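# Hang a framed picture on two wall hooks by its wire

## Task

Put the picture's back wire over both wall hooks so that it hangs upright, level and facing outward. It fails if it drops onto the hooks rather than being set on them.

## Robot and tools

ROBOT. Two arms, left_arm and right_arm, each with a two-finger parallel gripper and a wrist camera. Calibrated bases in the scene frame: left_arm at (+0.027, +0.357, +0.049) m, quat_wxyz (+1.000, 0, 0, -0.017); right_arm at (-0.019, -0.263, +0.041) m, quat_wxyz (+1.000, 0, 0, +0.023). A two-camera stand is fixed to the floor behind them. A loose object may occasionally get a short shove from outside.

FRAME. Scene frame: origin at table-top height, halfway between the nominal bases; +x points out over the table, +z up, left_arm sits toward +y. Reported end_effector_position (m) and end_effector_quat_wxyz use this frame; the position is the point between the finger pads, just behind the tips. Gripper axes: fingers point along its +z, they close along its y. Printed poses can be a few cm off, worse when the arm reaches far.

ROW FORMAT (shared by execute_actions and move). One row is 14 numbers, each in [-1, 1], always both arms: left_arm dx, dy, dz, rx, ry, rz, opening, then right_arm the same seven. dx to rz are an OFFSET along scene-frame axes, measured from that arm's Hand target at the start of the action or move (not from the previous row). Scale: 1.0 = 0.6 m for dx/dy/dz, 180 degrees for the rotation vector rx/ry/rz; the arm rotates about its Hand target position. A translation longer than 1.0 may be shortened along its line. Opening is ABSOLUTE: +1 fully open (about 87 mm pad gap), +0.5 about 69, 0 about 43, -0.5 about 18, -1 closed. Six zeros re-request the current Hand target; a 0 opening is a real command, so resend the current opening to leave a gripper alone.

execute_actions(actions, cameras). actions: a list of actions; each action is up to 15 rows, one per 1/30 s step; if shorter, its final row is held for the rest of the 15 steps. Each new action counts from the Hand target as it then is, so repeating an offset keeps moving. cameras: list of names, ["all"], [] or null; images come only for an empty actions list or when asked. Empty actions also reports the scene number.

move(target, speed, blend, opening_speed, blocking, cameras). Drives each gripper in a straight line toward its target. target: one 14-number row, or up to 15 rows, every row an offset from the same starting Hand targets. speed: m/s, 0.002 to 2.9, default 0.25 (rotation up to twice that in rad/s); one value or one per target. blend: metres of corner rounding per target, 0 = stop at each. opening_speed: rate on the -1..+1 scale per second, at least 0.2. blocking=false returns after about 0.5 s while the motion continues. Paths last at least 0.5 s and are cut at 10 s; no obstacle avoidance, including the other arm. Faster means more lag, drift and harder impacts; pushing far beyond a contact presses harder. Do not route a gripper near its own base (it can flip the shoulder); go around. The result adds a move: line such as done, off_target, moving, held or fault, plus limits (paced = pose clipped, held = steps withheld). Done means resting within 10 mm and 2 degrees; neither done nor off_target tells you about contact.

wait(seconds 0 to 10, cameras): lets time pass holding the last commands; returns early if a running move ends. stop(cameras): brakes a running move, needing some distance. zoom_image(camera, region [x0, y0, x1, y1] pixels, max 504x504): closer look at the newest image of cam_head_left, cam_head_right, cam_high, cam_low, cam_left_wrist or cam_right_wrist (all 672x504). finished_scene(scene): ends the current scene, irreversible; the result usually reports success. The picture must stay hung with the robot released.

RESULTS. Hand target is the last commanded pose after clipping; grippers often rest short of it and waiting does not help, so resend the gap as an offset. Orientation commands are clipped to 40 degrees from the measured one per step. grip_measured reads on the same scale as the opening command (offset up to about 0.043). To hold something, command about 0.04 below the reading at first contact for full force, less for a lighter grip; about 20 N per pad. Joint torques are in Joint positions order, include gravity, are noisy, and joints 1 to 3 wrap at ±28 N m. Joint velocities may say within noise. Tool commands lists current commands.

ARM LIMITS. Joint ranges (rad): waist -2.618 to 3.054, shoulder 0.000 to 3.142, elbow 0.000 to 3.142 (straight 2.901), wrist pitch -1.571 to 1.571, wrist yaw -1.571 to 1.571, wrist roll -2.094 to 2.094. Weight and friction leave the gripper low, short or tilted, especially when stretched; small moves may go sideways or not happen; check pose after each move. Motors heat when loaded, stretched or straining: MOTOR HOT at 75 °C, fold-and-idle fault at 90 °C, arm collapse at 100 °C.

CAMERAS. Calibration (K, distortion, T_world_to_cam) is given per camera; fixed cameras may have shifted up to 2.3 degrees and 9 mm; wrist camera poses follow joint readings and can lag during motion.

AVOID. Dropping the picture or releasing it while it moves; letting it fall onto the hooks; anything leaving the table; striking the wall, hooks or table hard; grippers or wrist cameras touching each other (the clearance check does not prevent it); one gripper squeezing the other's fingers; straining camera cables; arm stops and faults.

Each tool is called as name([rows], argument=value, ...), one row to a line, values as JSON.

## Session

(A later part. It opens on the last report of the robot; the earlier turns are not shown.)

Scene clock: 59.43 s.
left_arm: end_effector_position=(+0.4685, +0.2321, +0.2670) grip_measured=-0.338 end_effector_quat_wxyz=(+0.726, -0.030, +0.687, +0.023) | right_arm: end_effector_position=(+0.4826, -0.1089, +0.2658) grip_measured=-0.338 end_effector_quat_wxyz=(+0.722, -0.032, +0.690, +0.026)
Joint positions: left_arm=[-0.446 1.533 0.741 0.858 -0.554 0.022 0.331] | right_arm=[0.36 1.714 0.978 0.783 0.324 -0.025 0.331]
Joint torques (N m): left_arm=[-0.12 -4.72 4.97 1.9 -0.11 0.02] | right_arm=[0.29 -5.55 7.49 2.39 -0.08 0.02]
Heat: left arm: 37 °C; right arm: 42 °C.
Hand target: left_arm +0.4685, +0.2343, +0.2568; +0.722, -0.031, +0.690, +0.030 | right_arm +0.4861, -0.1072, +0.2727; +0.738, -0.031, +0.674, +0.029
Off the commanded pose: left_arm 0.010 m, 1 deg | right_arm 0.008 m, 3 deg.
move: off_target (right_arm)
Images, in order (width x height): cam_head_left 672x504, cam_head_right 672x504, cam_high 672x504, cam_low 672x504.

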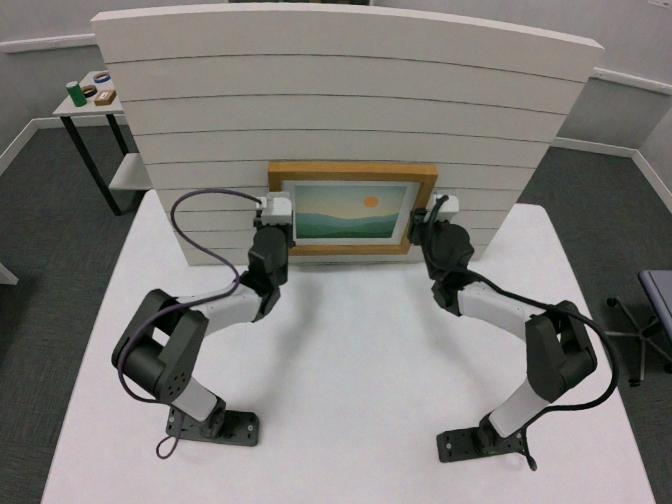

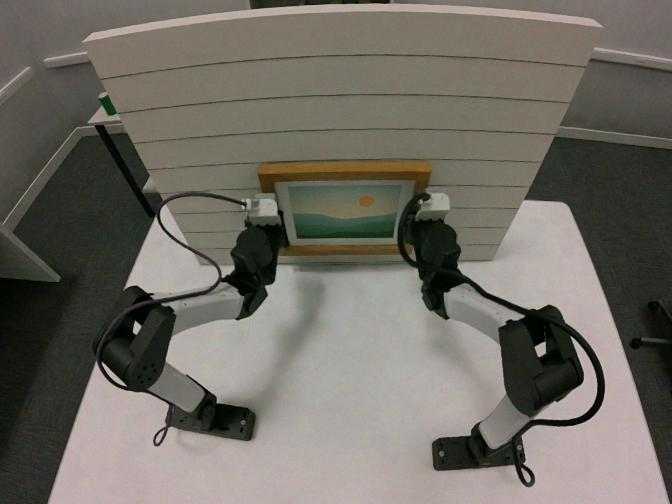

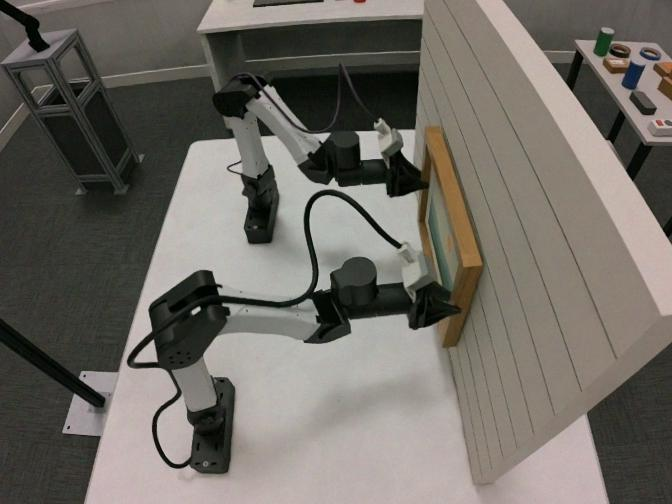

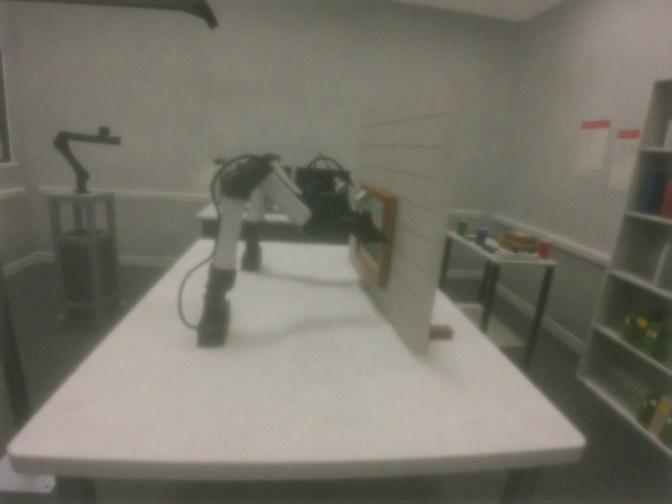

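move(target=[-0.02,0,0.0,0,-0.03,0,-0.7,-0.02,0,0.0,0,-0.03,0,-0.7], speed=0.03, cameras=["cam_high"])

zoom_image(camera="cam_high", region=[400, 100, 500, 400])

Scene clock: 63.07 s.
left_arm: end_effector_position=(+0.4598, +0.2322, +0.2658) grip_measured=-0.338 end_effector_quat_wxyz=(+0.757, -0.030, +0.652, +0.019) | right_arm: end_effector_position=(+0.4739, -0.1096, +0.2650) grip_measured=-0.338 end_effector_quat_wxyz=(+0.754, -0.032, +0.655, +0.030)
Joint positions: left_arm=[-0.46 1.568 0.649 1.094 -0.559 0.072 0.331] | right_arm=[0.368 1.734 0.883 0.999 0.324 -0.056 0.331]
Joint torques (N m): left_arm=[-0.9 -5.24 4.11 1.86 -0.19 0.07] | right_arm=[1.06 -5.85 7.01 2.19 0 -0.07]
Heat: left arm: 37 °C; right arm: 42 °C.
Hand target: left_arm +0.4565, +0.2343, +0.2568; +0.754, -0.032, +0.655, +0.029 | right_arm +0.4741, -0.1073, +0.2729; +0.769, -0.032, +0.638, +0.028
Off the commanded pose: left_arm 0.010 m, 1 deg | right_arm 0.008 m, 3 deg.
move: off_target (right_arm)
Images, in order (width x height): cam_high 672x504.

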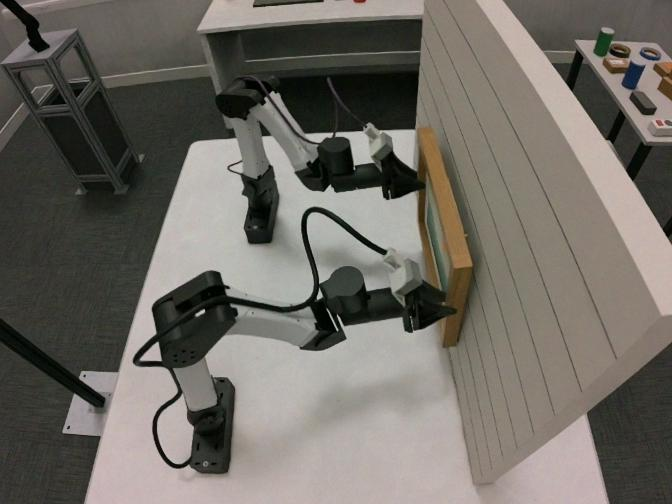

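Scaled by 1.680 from the camera's 672x504 image, which has a finer 960x720 frame.

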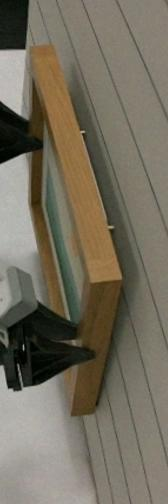

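move(target=[0.02,0,-0.012,0,0.05,0,-0.7,0.02,0,-0.012,0,0.05,0,-0.7], speed=0.03)

move(target=[0.006,0,-0.012,0,0.02,0,-0.7,0.006,0,-0.014,0,0.02,0,-0.7], speed=0.03, cameras=["cam_high"])

zoom_image(camera="cam_high", region=[400, 100, 500, 400])

Scene clock: 68.03 s.
left_arm: end_effector_position=(+0.4682, +0.2325, +0.2650) grip_measured=-0.339 end_effector_quat_wxyz=(+0.726, -0.035, +0.686, +0.021) | right_arm: end_effector_position=(+0.4837, -0.1077, +0.2648) grip_measured=-0.340 end_effector_quat_wxyz=(+0.726, -0.029, +0.686, +0.029)
Joint positions: left_arm=[-0.447 1.537 0.736 0.866 -0.561 0.012 0.331] | right_arm=[0.363 1.726 0.975 0.811 0.328 -0.022 0.33]
Joint torques (N m): left_arm=[0.25 -6.49 7.24 0.86 -0.02 -0.19] | right_arm=[-0.17 -7.47 10.36 1.13 -0.12 0.23]
Heat: left arm: 36 °C; right arm: 41 °C.
Hand target: left_arm +0.4685, +0.2343, +0.2495; +0.700, -0.030, +0.713, +0.031 | right_arm +0.4861, -0.1072, +0.2657; +0.716, -0.030, +0.696, +0.031
Off the commanded pose: left_arm 0.016 m, 4 deg | right_arm 0.003 m, 2 deg.
move: off_target (left_arm)

Scene clock: 69.60 s.
left_arm: end_effector_position=(+0.4706, +0.2343, +0.2647) grip_measured=-0.339 end_effector_quat_wxyz=(+0.711, -0.040, +0.702, +0.022) | right_arm: end_effector_position=(+0.4848, -0.1103, +0.2642) grip_measured=-0.341 end_effector_quat_wxyz=(+0.711, -0.021, +0.703, +0.023)
Joint positions: left_arm=[-0.439 1.523 0.775 0.762 -0.561 -0.018 0.331] | right_arm=[0.361 1.714 1.009 0.716 0.346 -0.002 0.329]
Joint torques (N m): left_arm=[0.39 -5.16 7.68 0.76 0.07 -0.21] | right_arm=[-0.69 -5.86 10.93 1.11 -0.35 0.28]
Heat: left arm: 35 °C; right arm: 41 °C.
Hand target: left_arm +0.4721, +0.2343, +0.2423; +0.677, -0.029, +0.734, +0.032 | right_arm +0.4897, -0.1072, +0.2572; +0.694, -0.029, +0.719, +0.031
Off the commanded pose: left_arm 0.022 m, 6 deg | right_arm 0.009 m, 3 deg.
move: off_target (left_arm, right_arm)
Images, in order (width x height): cam_high 672x504.

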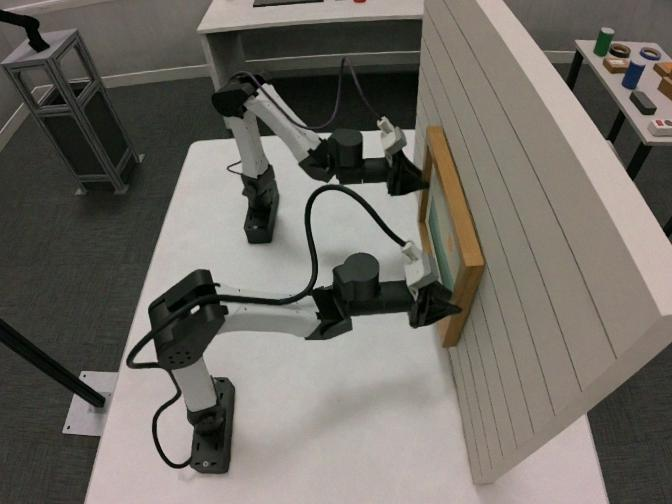

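Scaled by 1.680 from the camera's 672x504 image, which has a finer 960x720 frame.

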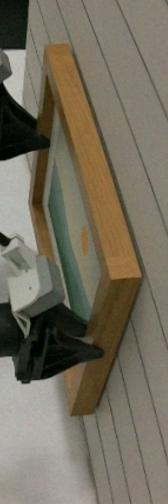

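move(target=[0,0,-0.006,0,0,0,-0.28,0,0,-0.012,0,0,0,-0.28], speed=0.03, opening_speed=0.2, cameras=["cam_high","cam_left_wrist","cam_right_wrist"])

zoom_image(camera="cam_high", region=[400, 100, 500, 400])

Scene clock: 75.23 s.
left_arm: end_effector_position=(+0.4683, +0.2347, +0.2427) grip_measured=-0.280 end_effector_quat_wxyz=(+0.683, -0.028, +0.729, +0.034) | right_arm: end_effector_position=(+0.4847, -0.1093, +0.2533) grip_measured=-0.280 end_effector_quat_wxyz=(+0.699, -0.026, +0.714, +0.021)
Joint positions: left_arm=[-0.439 1.535 0.775 0.684 -0.559 -0.029 0.36] | right_arm=[0.361 1.724 1.009 0.691 0.341 0.001 0.36]
Joint torques (N m): left_arm=[0.5 -5.22 7.62 1.58 0.04 -0.14] | right_arm=[-0.73 -5.65 9.58 1.58 -0.3 0.26]
Heat: left arm: 34 °C; right arm: 39 °C.
Hand target: left_arm +0.4721, +0.2343, +0.2387; +0.678, -0.029, +0.734, +0.032 | right_arm +0.4897, -0.1072, +0.2501; +0.694, -0.029, +0.718, +0.031
Off the commanded pose: left_arm 0.006 m, 1 deg | right_arm 0.006 m, 1 deg.
move: done
camera_calibration:
cam_left_wrist: T_world_to_cam=[[0.0927737, -0.995685, -0.00195012, 0.188125], [-0.805954, -0.073945, -0.587342, 0.558058], [0.584663, 0.0560615, -0.809337, 0.0568264], [0, 0, 0, 1]] pos_world=[0.399092, 0.225394, 0.374129]
cam_right_wrist: T_world_to_cam=[[0.0760176, -0.996898, 0.0204004, -0.152482], [-0.780955, -0.0722468, -0.620394, 0.549031], [0.619944, 0.0312291, -0.784025, 0.0464768], [0, 0, 0, 1]] pos_world=[0.411547, -0.113795, 0.380165]
Images, in order (width x height): cam_high 672x504, cam_left_wrist 672x504, cam_right_wrist 672x504.

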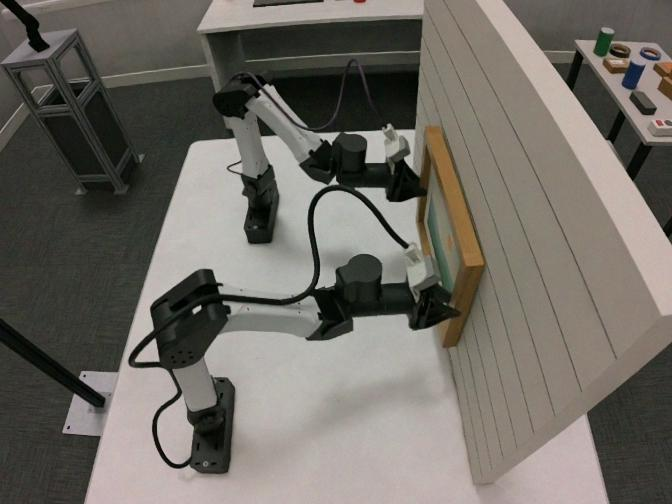

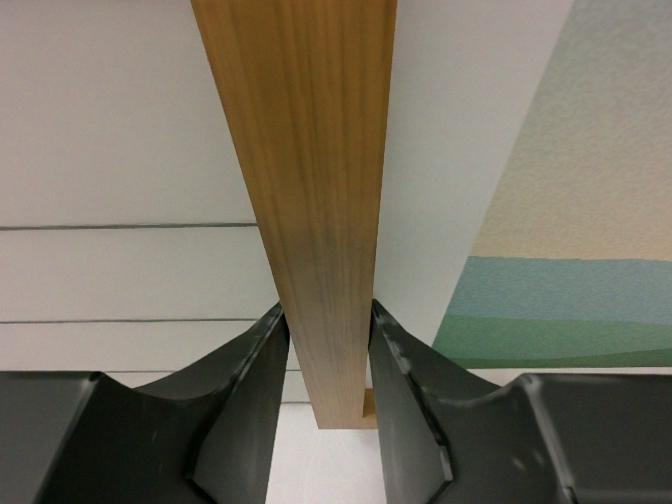

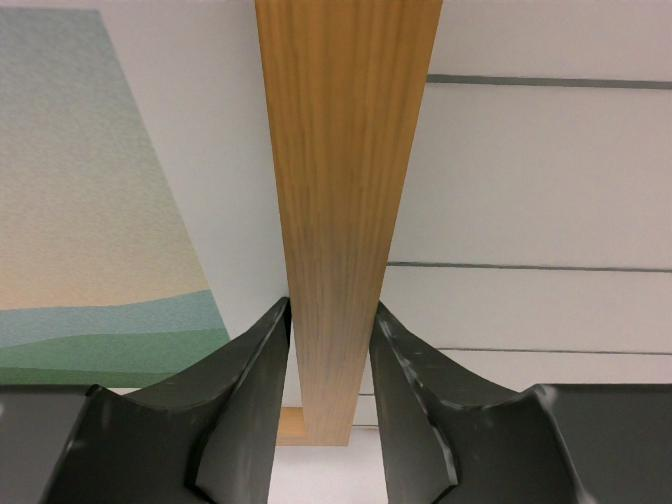

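Scaled by 1.680 from the camera's 672x504 image, which has a finer 960x720 frame.

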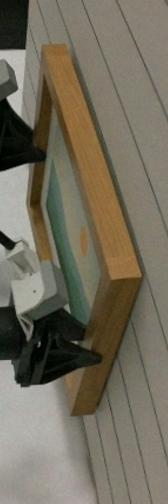

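move([
  [0,0,0,0,0,0,0.2,0,0,0,0,0,0,0.2],
  [-0.17,-0.014,0.003,0,0,0,0.2,-0.17,-0.012,0.0,0,0,0,0.2],
], speed=0.06, opening_speed=0.3, cameras=["cam_high","cam_head_left","cam_head_right"])

zoom_image(camera="cam_head_left", region=[240, 80, 500, 300])

zoom_image(camera="cam_head_right", region=[240, 80, 500, 300])

Scene clock: 80.80 s.
left_arm: end_effector_position=(+0.3753, +0.2218, +0.2468) grip_measured=+0.200 end_effector_quat_wxyz=(+0.683, -0.024, +0.730, +0.027) | right_arm: end_effector_position=(+0.3915, -0.1142, +0.2415) grip_measured=+0.200 end_effector_quat_wxyz=(+0.686, -0.039, +0.726, +0.025)
Joint positions: left_arm=[-0.664 1.21 0.55 0.568 -0.769 -0.057 0.6] | right_arm=[0.467 1.403 0.68 0.661 0.423 0.008 0.6]
Joint torques (N m): left_arm=[-0.62 -5.26 5.03 1.51 -0.22 -0.15] | right_arm=[1.01 -6.72 6.82 1.8 0.1 0.25]
Heat: left arm: 34 °C; right arm: 39 °C.
Hand target: left_arm +0.3701, +0.2259, +0.2405; +0.678, -0.029, +0.734, +0.032 | right_arm +0.3877, -0.1143, +0.2500; +0.694, -0.029, +0.718, +0.031
Off the commanded pose: left_arm 0.009 m, 1 deg | right_arm 0.009 m, 2 deg.
move: done
Images, in order (width x height): cam_head_left 672x504, cam_head_right 672x504, cam_high 672x504.

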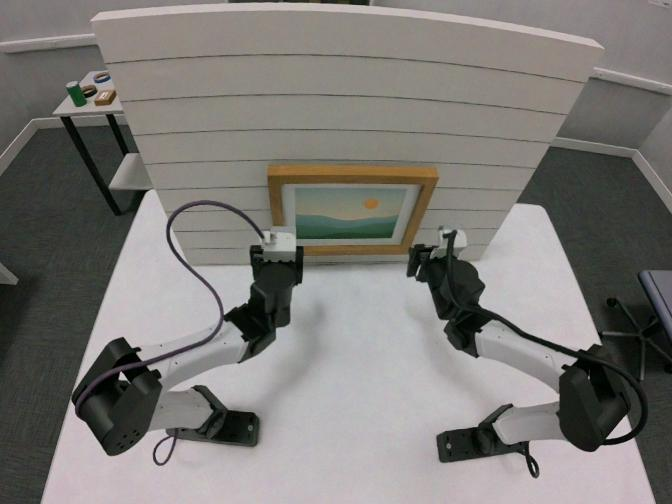

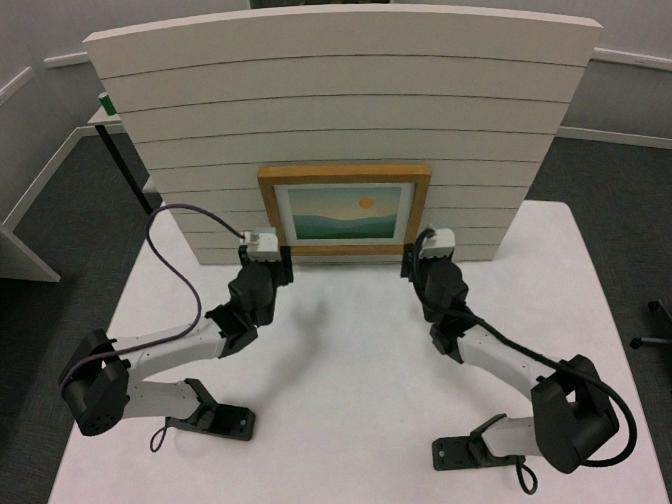

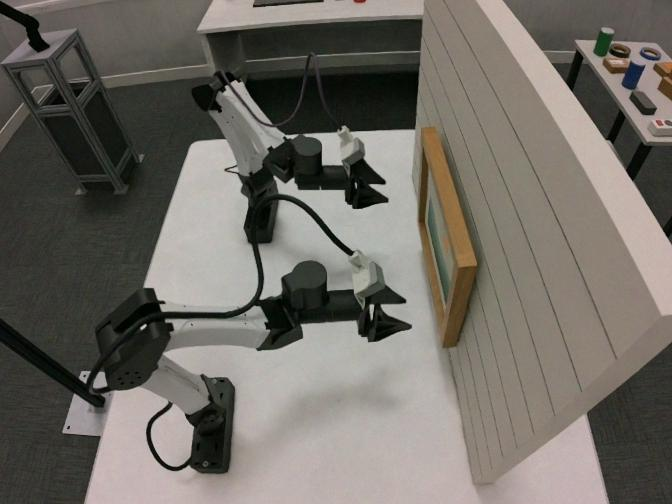

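Scaled by 1.938 from the camera's 672x504 image, which has a finer 960x720 frame.

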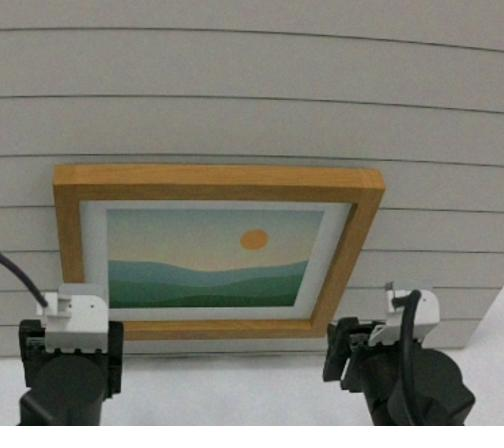

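Scaled by 1.938 from the camera's 672x504 image, which has a finer 960x720 frame.

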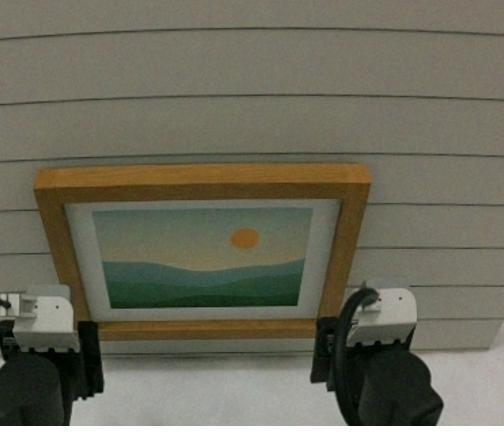

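finished_scene(scene=2)

The scene is finished: the task was done.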